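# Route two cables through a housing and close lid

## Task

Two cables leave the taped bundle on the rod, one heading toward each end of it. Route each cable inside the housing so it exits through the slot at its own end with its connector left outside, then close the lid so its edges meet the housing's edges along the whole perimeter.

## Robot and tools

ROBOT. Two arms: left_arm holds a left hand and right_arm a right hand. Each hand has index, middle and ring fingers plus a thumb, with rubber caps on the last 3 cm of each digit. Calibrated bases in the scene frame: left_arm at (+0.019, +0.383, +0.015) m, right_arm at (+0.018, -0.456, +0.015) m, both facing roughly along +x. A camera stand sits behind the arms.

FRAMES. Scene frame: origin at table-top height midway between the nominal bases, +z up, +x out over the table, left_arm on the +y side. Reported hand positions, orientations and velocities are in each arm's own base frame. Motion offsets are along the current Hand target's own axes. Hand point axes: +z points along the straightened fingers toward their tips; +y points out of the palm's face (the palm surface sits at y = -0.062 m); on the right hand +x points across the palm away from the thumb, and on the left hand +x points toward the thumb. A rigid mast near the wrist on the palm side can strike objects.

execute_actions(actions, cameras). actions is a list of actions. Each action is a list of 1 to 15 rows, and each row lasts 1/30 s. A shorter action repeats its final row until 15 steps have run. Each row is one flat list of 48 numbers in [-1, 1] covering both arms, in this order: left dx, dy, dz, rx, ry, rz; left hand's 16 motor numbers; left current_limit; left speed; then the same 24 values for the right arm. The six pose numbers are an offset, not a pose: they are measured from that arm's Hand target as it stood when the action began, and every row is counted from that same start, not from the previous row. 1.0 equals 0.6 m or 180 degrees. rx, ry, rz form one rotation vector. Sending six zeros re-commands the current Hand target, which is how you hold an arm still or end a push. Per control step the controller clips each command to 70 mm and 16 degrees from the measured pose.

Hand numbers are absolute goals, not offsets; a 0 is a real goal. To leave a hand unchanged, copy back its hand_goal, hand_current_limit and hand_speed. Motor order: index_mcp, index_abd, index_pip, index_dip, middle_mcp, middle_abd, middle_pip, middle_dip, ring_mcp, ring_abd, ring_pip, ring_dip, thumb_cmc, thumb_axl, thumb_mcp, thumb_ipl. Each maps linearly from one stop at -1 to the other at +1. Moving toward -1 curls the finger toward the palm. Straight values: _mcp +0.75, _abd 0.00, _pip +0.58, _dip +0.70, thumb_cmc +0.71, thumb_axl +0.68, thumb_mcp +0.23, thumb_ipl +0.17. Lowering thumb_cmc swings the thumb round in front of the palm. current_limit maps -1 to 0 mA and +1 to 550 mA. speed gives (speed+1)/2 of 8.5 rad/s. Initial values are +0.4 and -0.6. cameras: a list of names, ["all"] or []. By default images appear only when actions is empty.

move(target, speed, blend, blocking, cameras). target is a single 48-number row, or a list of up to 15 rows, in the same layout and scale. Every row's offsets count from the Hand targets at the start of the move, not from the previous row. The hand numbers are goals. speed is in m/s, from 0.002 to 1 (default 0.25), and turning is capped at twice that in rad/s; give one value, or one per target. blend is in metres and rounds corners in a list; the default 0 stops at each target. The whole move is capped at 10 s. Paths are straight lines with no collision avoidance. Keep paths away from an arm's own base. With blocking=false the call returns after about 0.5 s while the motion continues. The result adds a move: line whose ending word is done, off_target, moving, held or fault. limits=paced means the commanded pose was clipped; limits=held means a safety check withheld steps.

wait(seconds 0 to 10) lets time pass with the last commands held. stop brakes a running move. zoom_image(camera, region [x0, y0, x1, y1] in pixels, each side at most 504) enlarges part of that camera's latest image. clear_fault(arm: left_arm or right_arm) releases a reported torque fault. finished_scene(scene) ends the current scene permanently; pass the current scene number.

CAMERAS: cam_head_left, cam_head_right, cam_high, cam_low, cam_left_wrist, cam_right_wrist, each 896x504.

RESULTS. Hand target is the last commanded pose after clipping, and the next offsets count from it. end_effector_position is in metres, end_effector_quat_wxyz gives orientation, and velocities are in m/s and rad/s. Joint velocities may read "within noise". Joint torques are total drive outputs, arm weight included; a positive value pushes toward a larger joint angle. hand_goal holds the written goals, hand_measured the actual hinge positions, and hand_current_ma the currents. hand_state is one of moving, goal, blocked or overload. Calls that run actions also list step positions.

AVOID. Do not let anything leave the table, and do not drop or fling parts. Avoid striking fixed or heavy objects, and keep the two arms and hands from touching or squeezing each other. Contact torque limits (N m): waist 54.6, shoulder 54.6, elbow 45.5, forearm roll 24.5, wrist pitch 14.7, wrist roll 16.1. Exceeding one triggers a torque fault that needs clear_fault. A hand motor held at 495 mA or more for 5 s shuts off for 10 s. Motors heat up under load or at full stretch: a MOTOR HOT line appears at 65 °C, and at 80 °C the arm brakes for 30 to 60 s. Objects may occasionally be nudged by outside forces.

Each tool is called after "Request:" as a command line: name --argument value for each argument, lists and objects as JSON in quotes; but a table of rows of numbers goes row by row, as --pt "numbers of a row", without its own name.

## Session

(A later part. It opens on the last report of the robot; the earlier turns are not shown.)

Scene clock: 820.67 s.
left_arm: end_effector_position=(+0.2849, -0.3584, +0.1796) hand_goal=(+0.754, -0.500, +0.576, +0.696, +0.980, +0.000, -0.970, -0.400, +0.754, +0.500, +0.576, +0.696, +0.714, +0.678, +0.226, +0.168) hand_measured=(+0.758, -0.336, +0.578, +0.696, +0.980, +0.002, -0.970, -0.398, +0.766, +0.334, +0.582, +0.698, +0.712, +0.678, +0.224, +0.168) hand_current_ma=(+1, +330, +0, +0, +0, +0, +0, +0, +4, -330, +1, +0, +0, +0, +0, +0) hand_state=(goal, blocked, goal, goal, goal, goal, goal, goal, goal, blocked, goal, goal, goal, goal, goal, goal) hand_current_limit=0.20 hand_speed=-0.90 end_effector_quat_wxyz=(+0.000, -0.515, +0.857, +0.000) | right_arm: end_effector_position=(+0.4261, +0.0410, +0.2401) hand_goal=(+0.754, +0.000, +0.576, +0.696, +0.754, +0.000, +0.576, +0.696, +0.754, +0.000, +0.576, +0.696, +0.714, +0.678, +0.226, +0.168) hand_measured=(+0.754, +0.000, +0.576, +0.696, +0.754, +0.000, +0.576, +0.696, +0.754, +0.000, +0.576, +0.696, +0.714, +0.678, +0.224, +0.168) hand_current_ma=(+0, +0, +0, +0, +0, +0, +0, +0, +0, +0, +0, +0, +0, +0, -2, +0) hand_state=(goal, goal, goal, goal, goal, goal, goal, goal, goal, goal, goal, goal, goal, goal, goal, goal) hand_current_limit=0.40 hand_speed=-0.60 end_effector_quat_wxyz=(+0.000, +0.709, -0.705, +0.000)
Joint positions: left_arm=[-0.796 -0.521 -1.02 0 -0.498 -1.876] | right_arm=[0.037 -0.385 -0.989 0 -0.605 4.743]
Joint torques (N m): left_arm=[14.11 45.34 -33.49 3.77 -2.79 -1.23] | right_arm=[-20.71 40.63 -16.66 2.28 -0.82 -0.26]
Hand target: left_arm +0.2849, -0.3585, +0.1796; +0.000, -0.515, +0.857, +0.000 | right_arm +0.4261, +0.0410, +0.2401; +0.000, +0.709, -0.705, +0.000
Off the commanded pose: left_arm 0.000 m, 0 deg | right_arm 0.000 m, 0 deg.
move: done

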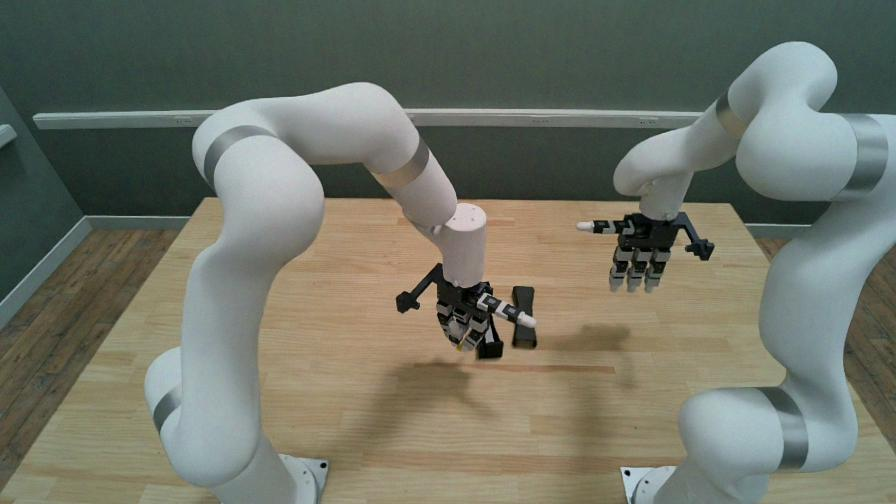

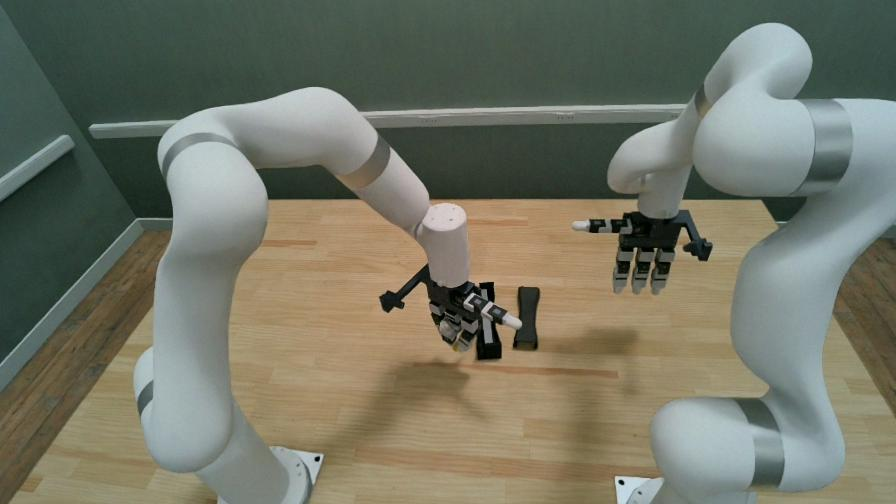

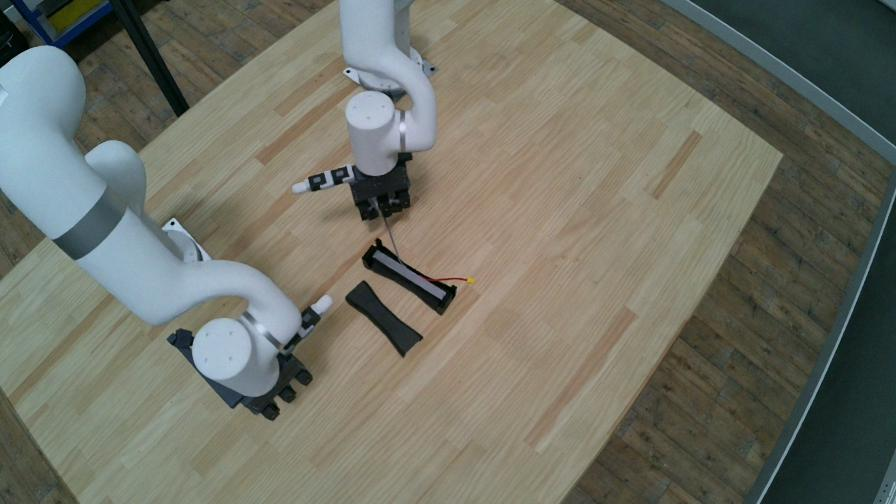

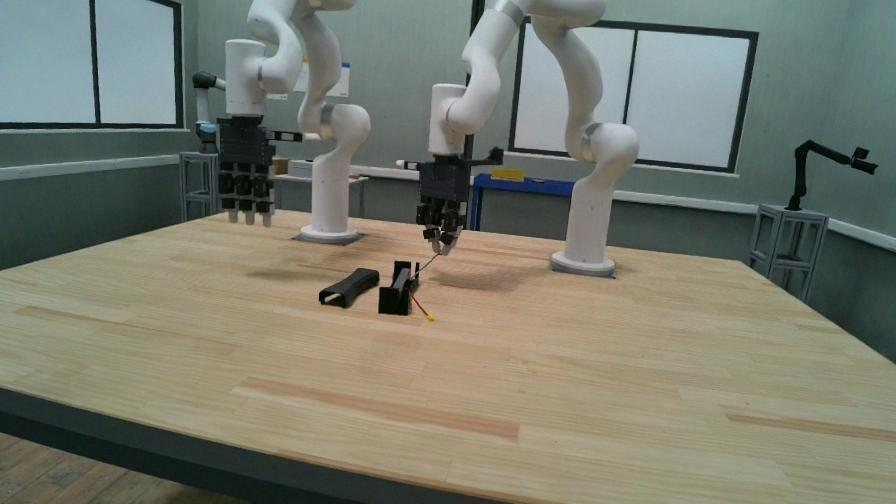

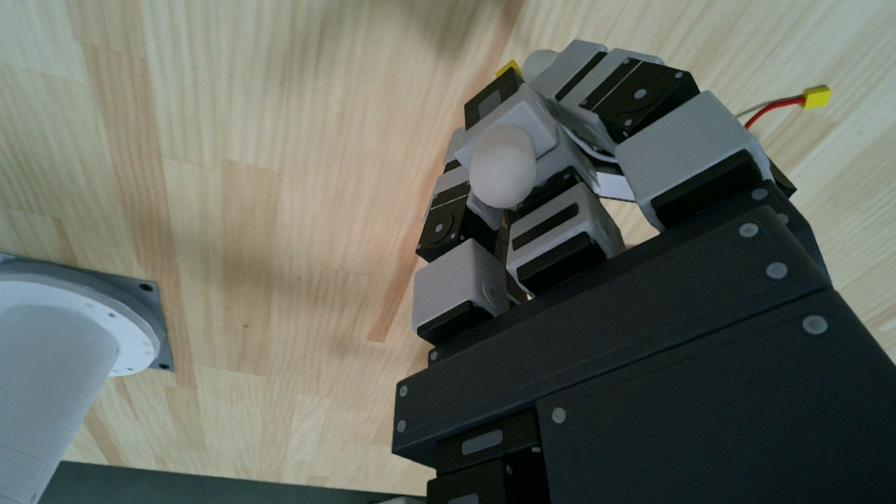

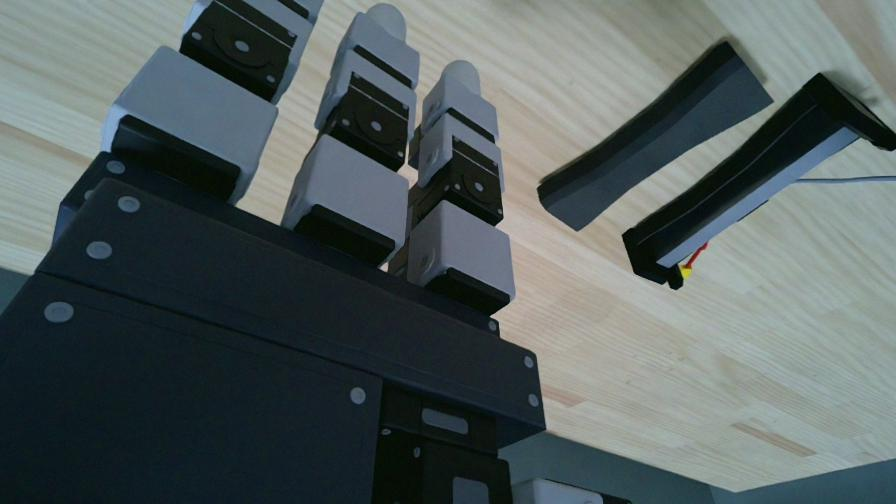

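Request:
execute_actions --actions '[]'

Scene clock: 851.00 s.
left_arm: end_effector_position=(+0.2849, -0.3584, +0.1796) hand_goal=(+0.754, -0.500, +0.576, +0.696, +0.980, +0.000, -0.970, -0.400, +0.754, +0.500, +0.576, +0.696, +0.714, +0.678, +0.226, +0.168) hand_measured=(+0.758, -0.336, +0.578, +0.696, +0.980, +0.002, -0.970, -0.398, +0.766, +0.334, +0.582, +0.698, +0.712, +0.678, +0.224, +0.168) hand_current_ma=(+1, +330, +0, +0, +0, +0, +0, +0, +4, -330, +1, +0, +0, +0, +0, +0) hand_state=(goal, blocked, goal, goal, goal, goal, goal, goal, goal, blocked, goal, goal, goal, goal, goal, goal) hand_current_limit=0.20 hand_speed=-0.90 end_effector_quat_wxyz=(+0.000, -0.515, +0.857, +0.000) | right_arm: end_effector_position=(+0.4261, +0.0410, +0.2401) hand_goal=(+0.754, +0.000, +0.576, +0.696, +0.754, +0.000, +0.576, +0.696, +0.754, +0.000, +0.576, +0.696, +0.714, +0.678, +0.226, +0.168) hand_measured=(+0.754, +0.000, +0.576, +0.696, +0.754, +0.000, +0.576, +0.696, +0.754, +0.000, +0.576, +0.696, +0.714, +0.678, +0.224, +0.168) hand_current_ma=(+0, +0, +0, +0, +0, +0, +0, +0, +0, +0, +0, +0, +0, +0, -2, +0) hand_state=(goal, goal, goal, goal, goal, goal, goal, goal, goal, goal, goal, goal, goal, goal, goal, goal) hand_current_limit=0.40 hand_speed=-0.60 end_effector_quat_wxyz=(+0.000, +0.709, -0.705, +0.000)
Joint positions: left_arm=[-0.796 -0.521 -1.02 0 -0.498 -1.876] | right_arm=[0.037 -0.385 -0.989 0 -0.605 4.743]
Joint velocities: within noise
Joint torques (N m): left_arm=[14.07 45.05 -34.31 3.85 -1.78 -1.3] | right_arm=[-20.3 40.83 -16.74 2.22 -0.75 -0.22]
Hand target: left_arm +0.2849, -0.3585, +0.1796; +0.000, -0.515, +0.857, +0.000 | right_arm +0.4261, +0.0410, +0.2401; +0.000, +0.709, -0.705, +0.000
Off the commanded pose: left_arm 0.000 m, 0 deg | right_arm 0.000 m, 0 deg.

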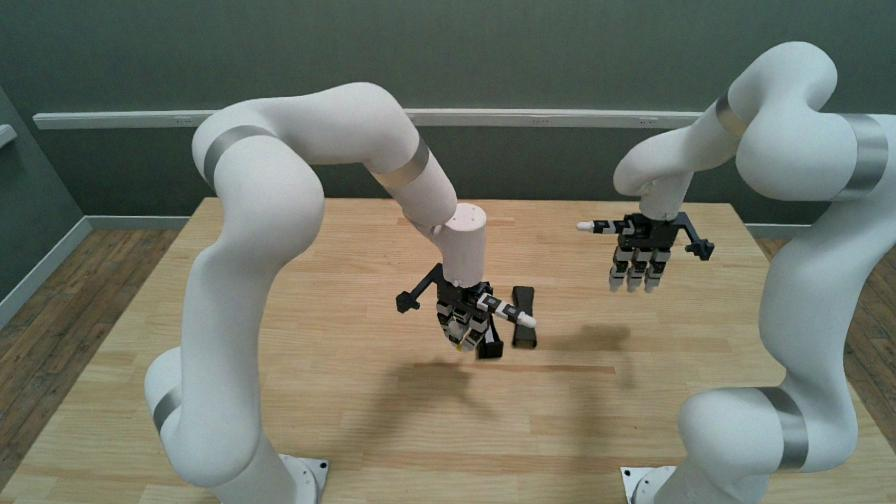

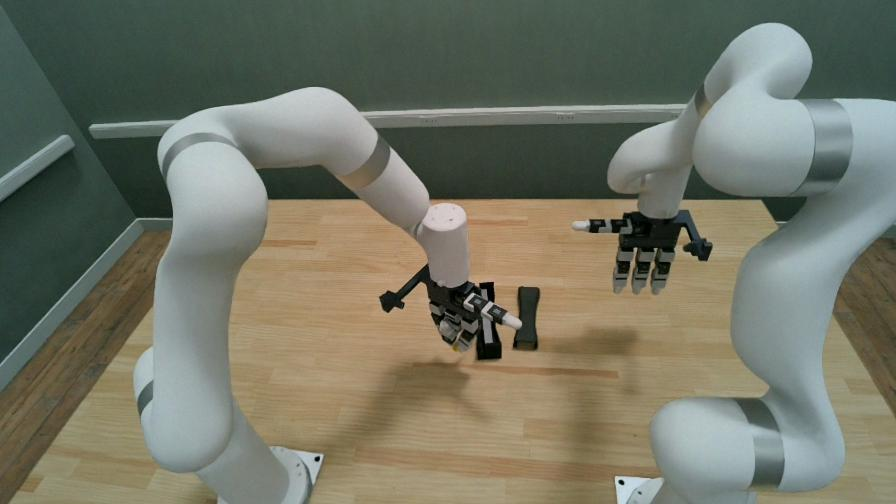

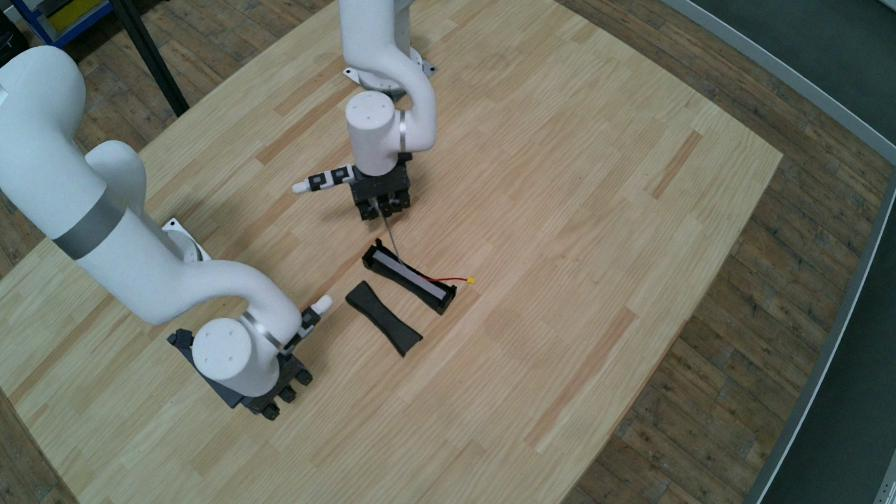

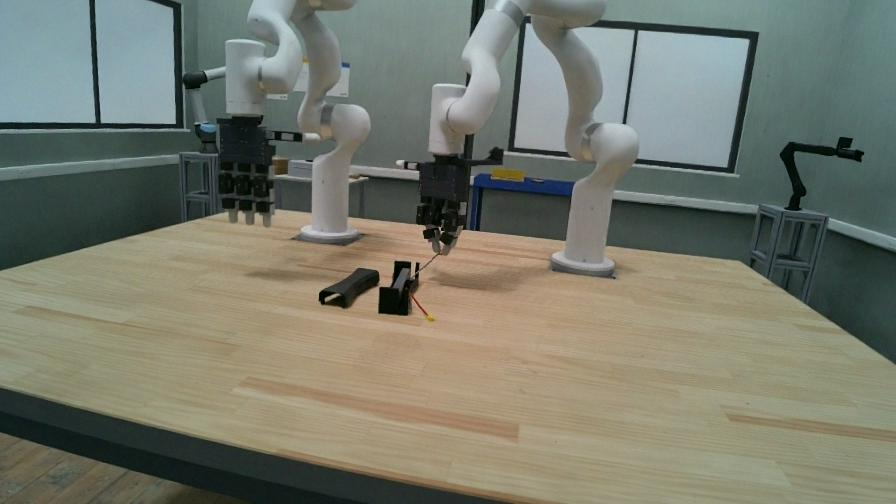

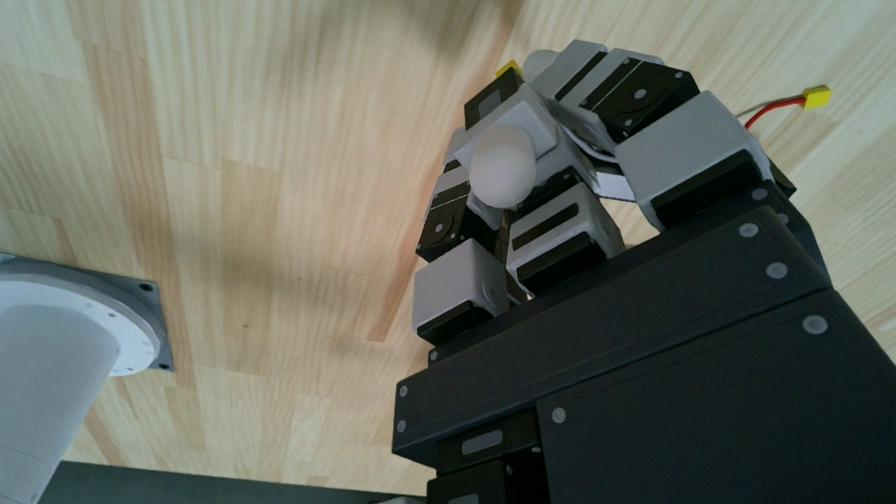

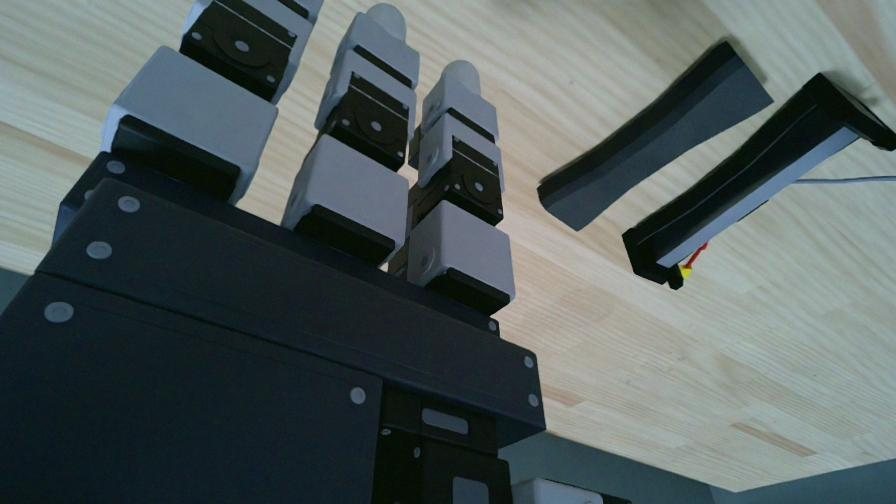

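Request:
zoom_image --camera "cam_high" --region '[330, 190, 490, 360]'

Request:
zoom_image --camera "cam_right_wrist" --region '[520, 30, 896, 300]'

Request:
zoom_image --camera "cam_low" --region '[300, 200, 500, 340]'

Scaled by 2.965 from the camera's 896x504 image, which has a finer 1280x720 frame.

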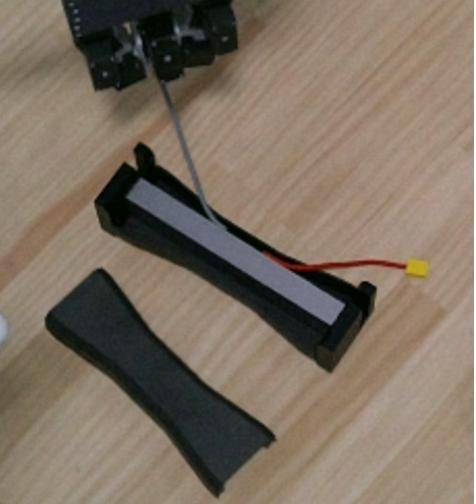

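Scaled by 1.340 from the camera's 896x504 image, which has a finer 1280x720 frame.

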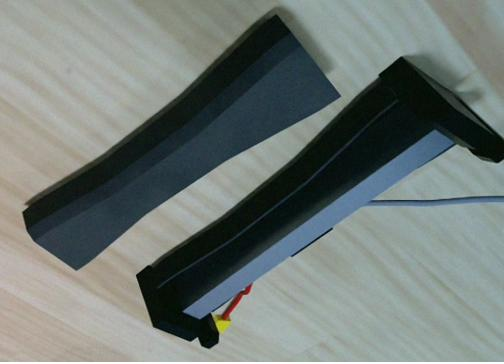

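Scaled by 2.520 from the camera's 896x504 image, which has a finer 1280x720 frame.

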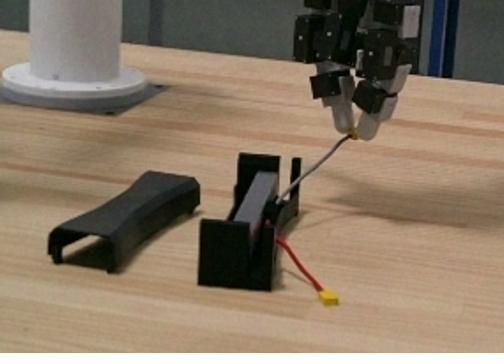

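Request:
move --pt "0.1038 -0.1848 -0.0333 0 0 -0.1944 0.754 -0.50 0.576 0.696 0.98 0 -0.97 -0.4 0.754 0.50 0.576 0.696 0.714 0.678 0.226 0.168 0.2 -0.9 0 0 0 0 0 0 0.754 0 0.576 0.696 0.754 0 0.576 0.696 0.754 0 0.576 0.696 0.714 0.678 0.226 0.168 0.4 -0.6" --speed 0.08 --cameras '["cam_high","cam_low","cam_right_wrist","cam_left_wrist","cam_head_left"]'

Scene clock: 909.10 s.
left_arm: end_effector_position=(+0.3535, -0.4656, +0.1997) hand_goal=(+0.754, -0.500, +0.576, +0.696, +0.980, +0.000, -0.970, -0.400, +0.754, +0.500, +0.576, +0.696, +0.714, +0.678, +0.226, +0.168) hand_measured=(+0.744, -0.336, +0.570, +0.694, +0.980, +0.002, -0.970, -0.398, +0.754, +0.336, +0.576, +0.698, +0.712, +0.678, +0.224, +0.168) hand_current_ma=(-3, +330, -1, +0, +0, +0, +0, +0, +0, -330, +0, +0, +0, +0, +0, +0) hand_state=(goal, blocked, goal, goal, goal, goal, goal, goal, goal, blocked, goal, goal, goal, goal, goal, goal) hand_current_limit=0.20 hand_speed=-0.90 end_effector_quat_wxyz=(+0.000, +0.749, -0.663, +0.000) | right_arm: end_effector_position=(+0.4261, +0.0410, +0.2401) hand_goal=(+0.754, +0.000, +0.576, +0.696, +0.754, +0.000, +0.576, +0.696, +0.754, +0.000, +0.576, +0.696, +0.714, +0.678, +0.226, +0.168) hand_measured=(+0.754, +0.000, +0.576, +0.696, +0.754, +0.000, +0.576, +0.696, +0.754, +0.000, +0.576, +0.696, +0.714, +0.678, +0.224, +0.168) hand_current_ma=(+0, +0, +0, +0, +0, +0, +0, +0, +0, +0, +0, +0, +0, +0, -2, +0) hand_state=(goal, goal, goal, goal, goal, goal, goal, goal, goal, goal, goal, goal, goal, goal, goal, goal) hand_current_limit=0.40 hand_speed=-0.60 end_effector_quat_wxyz=(+0.000, +0.709, -0.705, +0.000)
Joint positions: left_arm=[-0.783 -0.66 -1.299 0 -0.639 -2.474] | right_arm=[0.037 -0.385 -0.989 0 -0.605 4.743]
Joint torques (N m): left_arm=[-13.79 27.35 -36.69 3.86 -2.49 -1.18] | right_arm=[-20.49 40.6 -16.19 1.89 -0.63 -0.09]
Hand target: left_arm +0.3535, -0.4656, +0.1997; +0.000, +0.749, -0.663, +0.000 | right_arm +0.4261, +0.0410, +0.2401; +0.000, +0.709, -0.705, +0.000
Off the commanded pose: left_arm 0.000 m, 0 deg | right_arm 0.000 m, 0 deg.
move: done
Images, in order (width x height): cam_head_left 896x504, cam_high 896x504, cam_low 896x504, cam_left_wrist 896x504, cam_right_wrist 896x504.

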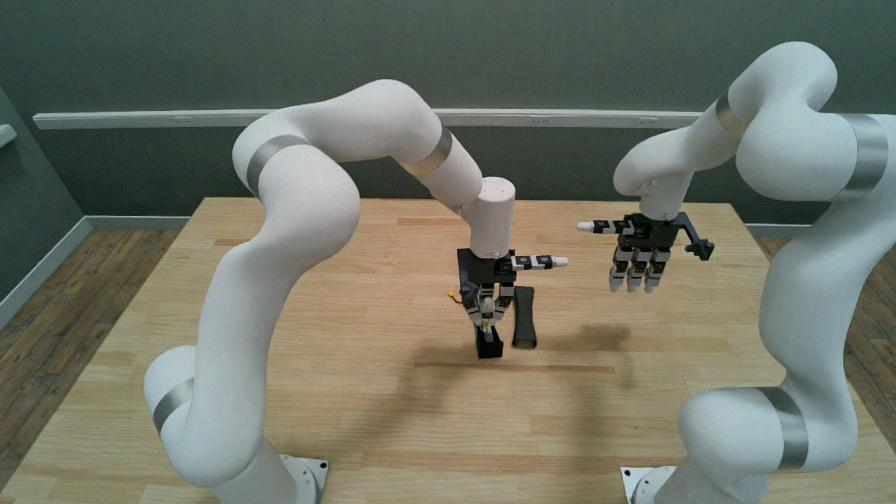

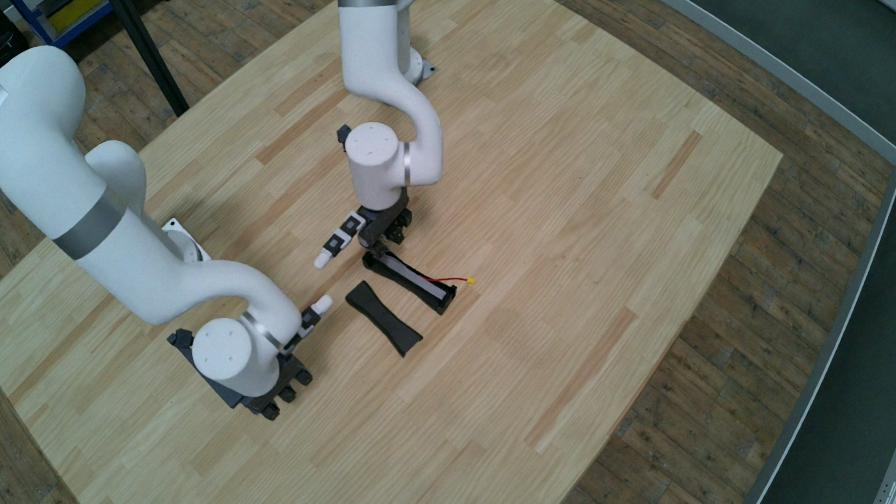

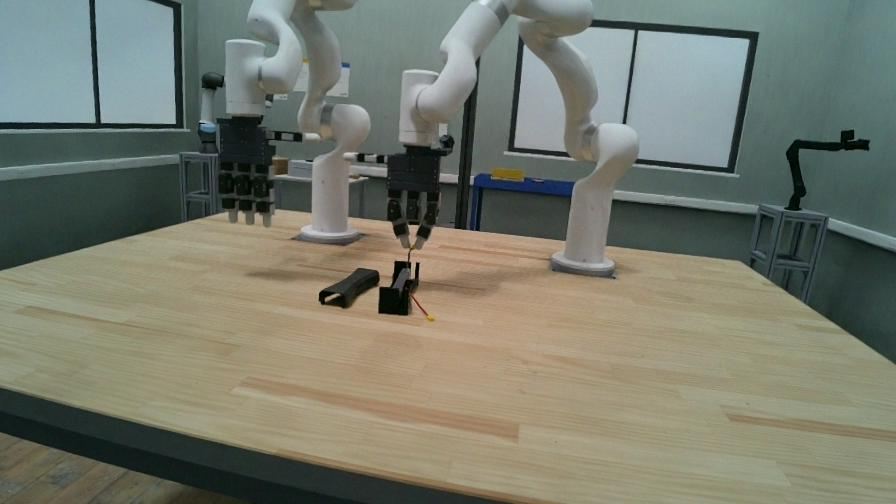

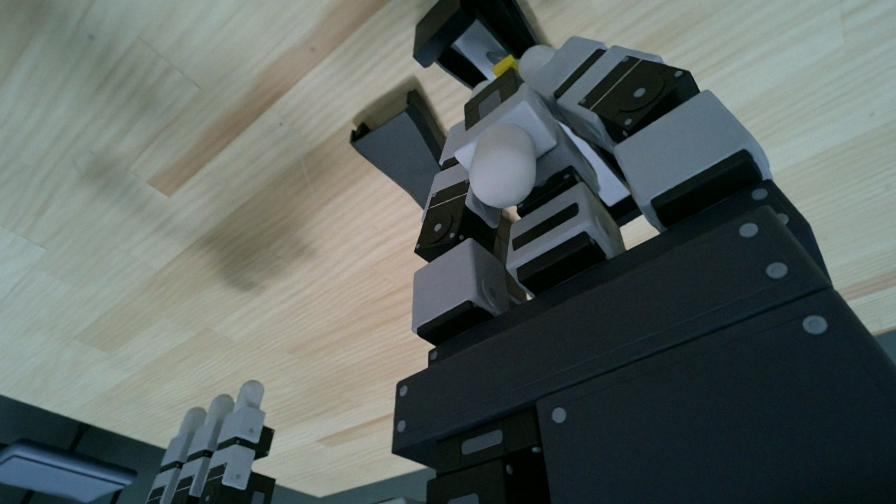

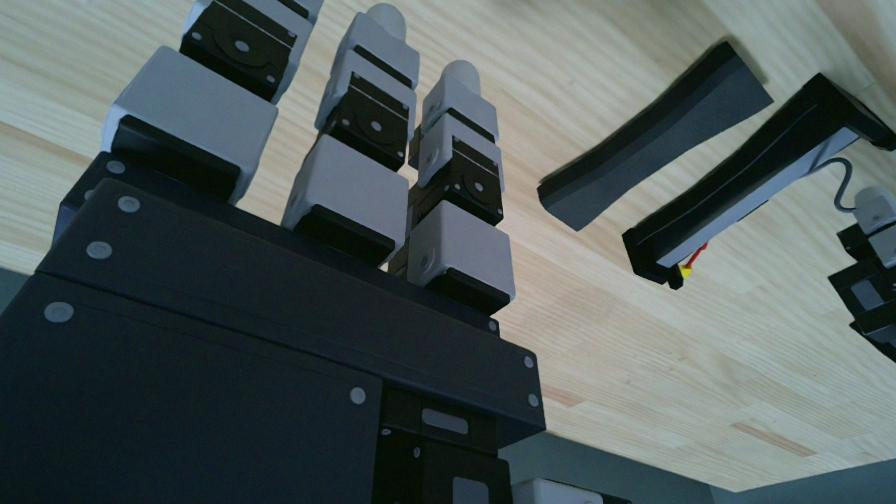

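Request:
zoom_image --camera "cam_head_left" --region '[430, 240, 560, 380]'

Request:
zoom_image --camera "cam_left_wrist" --region '[340, 0, 640, 220]'

Request:
zoom_image --camera "cam_low" --region '[360, 190, 480, 330]'

Scaled by 3.600 from the camera's 896x504 image, which has a finer 1280x720 frame.

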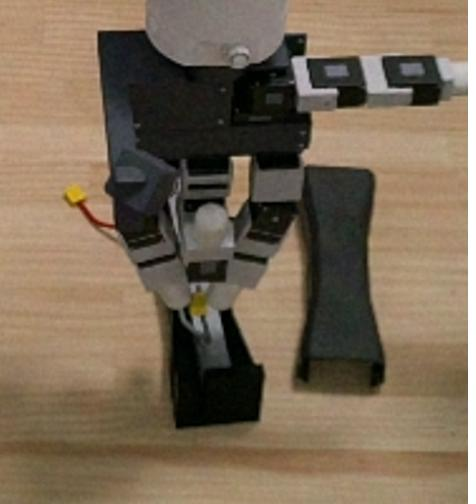

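Scaled by 1.680 from the camera's 896x504 image, which has a finer 1280x720 frame.

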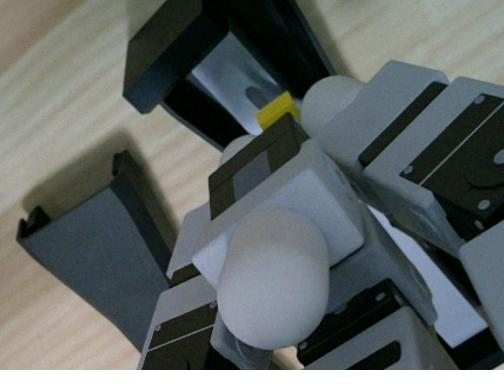

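Scaled by 3.600 from the camera's 896x504 image, which has a finer 1280x720 frame.

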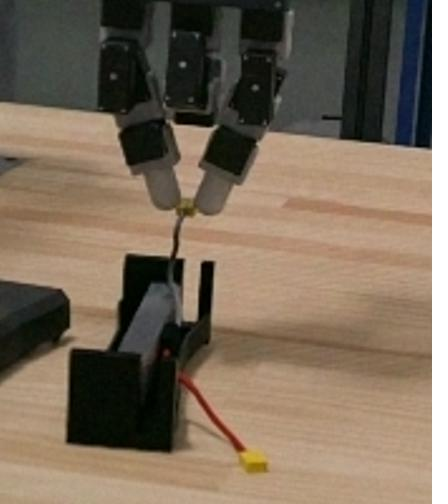

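Request:
zoom_image --camera "cam_low" --region '[372, 250, 442, 325]'

Request:
zoom_image --camera "cam_head_left" --region '[465, 310, 515, 370]'

Request:
zoom_image --camera "cam_high" --region '[340, 220, 480, 330]'

Scaled by 6.720 from the camera's 896x504 image, which has a finer 1280x720 frame.

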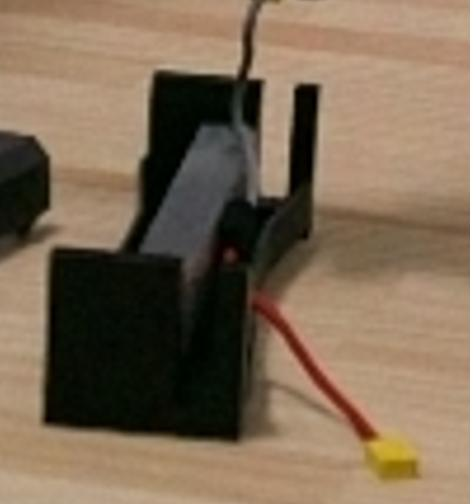

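Scaled by 8.400 from the camera's 896x504 image, which has a finer 1280x720 frame.

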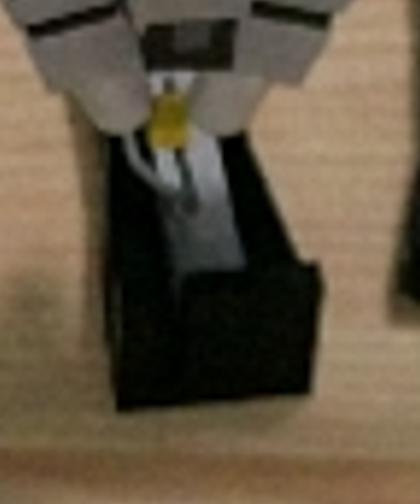

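Scaled by 3.600 from the camera's 896x504 image, which has a finer 1280x720 frame.

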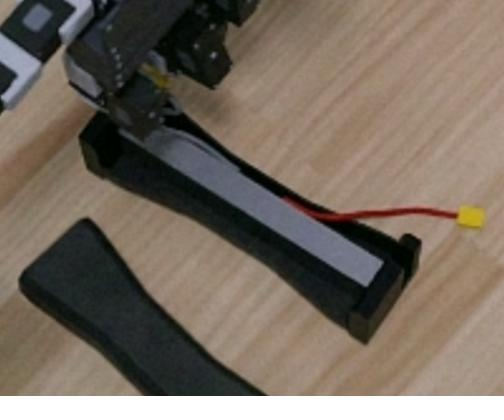

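Request:
move --pt "-0.0022 0.1003 0.0417 0 0 0 0.754 -0.50 0.576 0.696 0.98 0 -0.97 -0.4 0.754 0.50 0.576 0.696 0.714 0.678 0.226 0.168 0.2 -0.9 0 0 0 0 0 0 0.754 0 0.576 0.696 0.754 0 0.576 0.696 0.754 0 0.576 0.696 0.714 0.678 0.226 0.168 0.4 -0.6" --speed 0.05 --cameras '["cam_high","cam_low","cam_right_wrist","cam_left_wrist","cam_head_left"]'

Request:
zoom_image --camera "cam_low" --region '[362, 220, 442, 325]'

Request:
zoom_image --camera "cam_head_left" --region '[455, 290, 525, 370]'

Request:
zoom_image --camera "cam_high" --region '[340, 220, 480, 330]'

Request:
zoom_image --camera "cam_left_wrist" --region '[340, 0, 640, 220]'

Scene clock: 950.83 s.
left_arm: end_effector_position=(+0.2936, -0.4716, +0.1747) hand_goal=(+0.754, -0.500, +0.576, +0.696, +0.980, +0.000, -0.970, -0.400, +0.754, +0.500, +0.576, +0.696, +0.714, +0.678, +0.226, +0.168) hand_measured=(+0.744, -0.336, +0.570, +0.694, +0.980, +0.002, -0.970, -0.398, +0.756, +0.338, +0.576, +0.698, +0.712, +0.678, +0.224, +0.168) hand_current_ma=(-3, +330, -1, +0, +0, +0, +0, +0, +0, -320, +0, +0, +0, +0, +0, +0) hand_state=(goal, blocked, goal, goal, goal, goal, goal, goal, goal, blocked, goal, goal, goal, goal, goal, goal) hand_current_limit=0.20 hand_speed=-0.90 end_effector_quat_wxyz=(+0.000, +0.749, -0.663, +0.000) | right_arm: end_effector_position=(+0.4261, +0.0410, +0.2401) hand_goal=(+0.754, +0.000, +0.576, +0.696, +0.754, +0.000, +0.576, +0.696, +0.754, +0.000, +0.576, +0.696, +0.714, +0.678, +0.226, +0.168) hand_measured=(+0.754, +0.000, +0.576, +0.696, +0.754, +0.000, +0.576, +0.696, +0.754, +0.000, +0.576, +0.696, +0.714, +0.678, +0.224, +0.168) hand_current_ma=(+0, +0, +0, +0, +0, +0, +0, +0, +0, +0, +0, +0, +0, +0, -2, +0) hand_state=(goal, goal, goal, goal, goal, goal, goal, goal, goal, goal, goal, goal, goal, goal, goal, goal) hand_current_limit=0.40 hand_speed=-0.60 end_effector_quat_wxyz=(+0.000, +0.709, -0.705, +0.000)
Joint positions: left_arm=[-0.863 -0.623 -1.17 0 -0.546 -2.555] | right_arm=[0.037 -0.385 -0.989 0 -0.605 4.743]
Joint torques (N m): left_arm=[-13.9 48.15 -17.39 2.09 2.88 -1.21] | right_arm=[-20.95 40.34 -16.45 2.12 -0.48 0.16]
Hand target: left_arm +0.2936, -0.4715, +0.1746; +0.000, +0.749, -0.663, +0.000 | right_arm +0.4261, +0.0410, +0.2401; +0.000, +0.709, -0.705, +0.000
Off the commanded pose: left_arm 0.000 m, 0 deg | right_arm 0.000 m, 0 deg.
move: done
Images, in order (width x height): cam_head_left 896x504, cam_high 896x504, cam_low 896x504, cam_left_wrist 896x504, cam_right_wrist 896x504.

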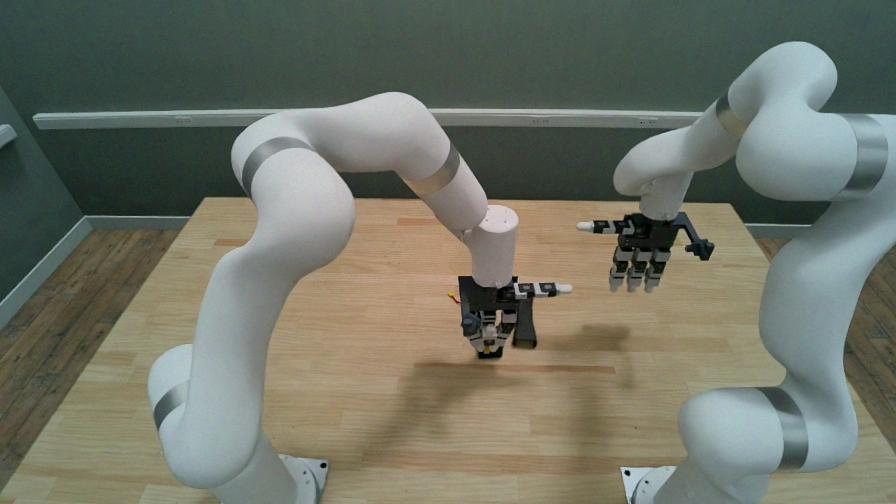

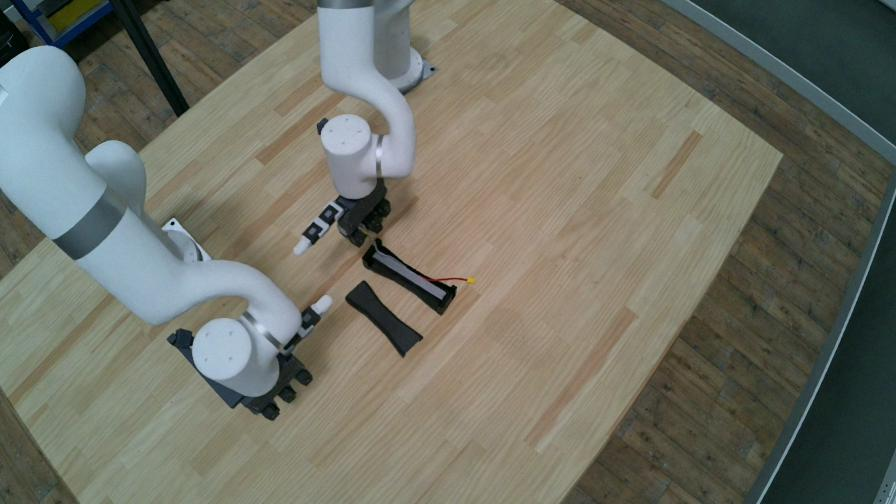

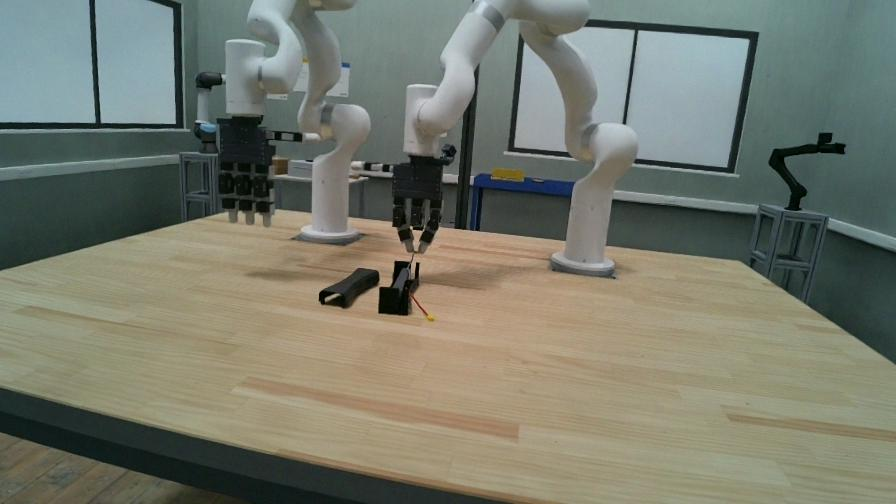

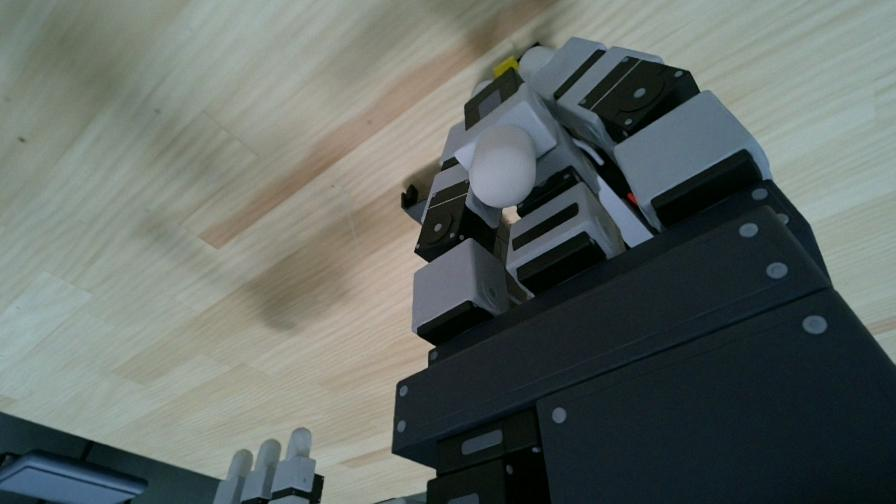

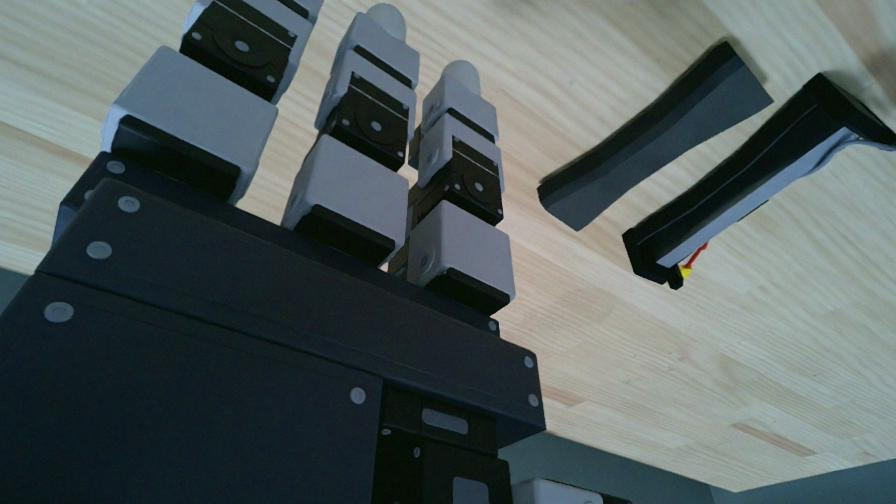

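Scaled by 4.800 from the camera's 896x504 image, which has a finer 1280x720 frame.

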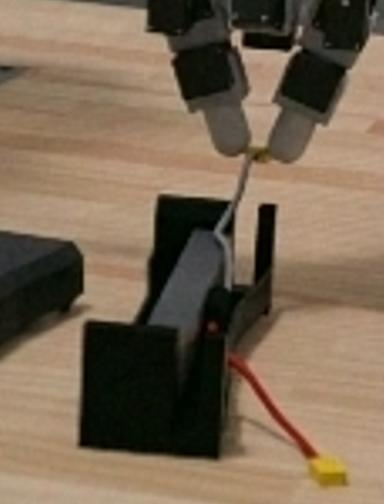

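Scaled by 6.300 from the camera's 896x504 image, which has a finer 1280x720 frame.

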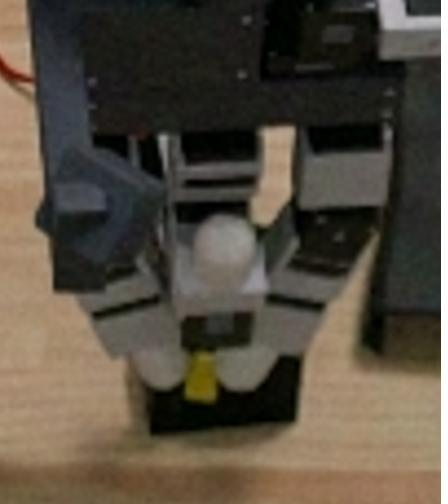

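Scaled by 3.600 from the camera's 896x504 image, which has a finer 1280x720 frame.

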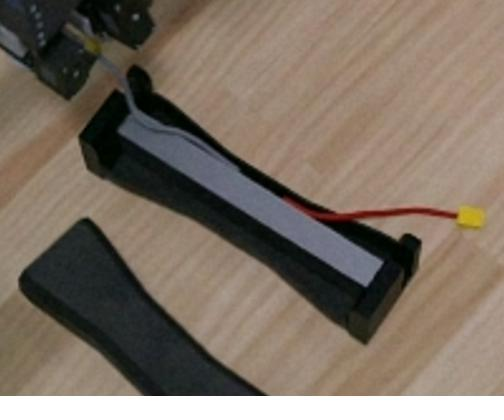

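Scaled by 1.680 from the camera's 896x504 image, which has a finer 1280x720 frame.

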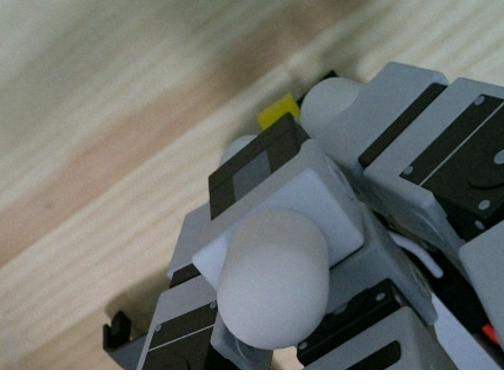

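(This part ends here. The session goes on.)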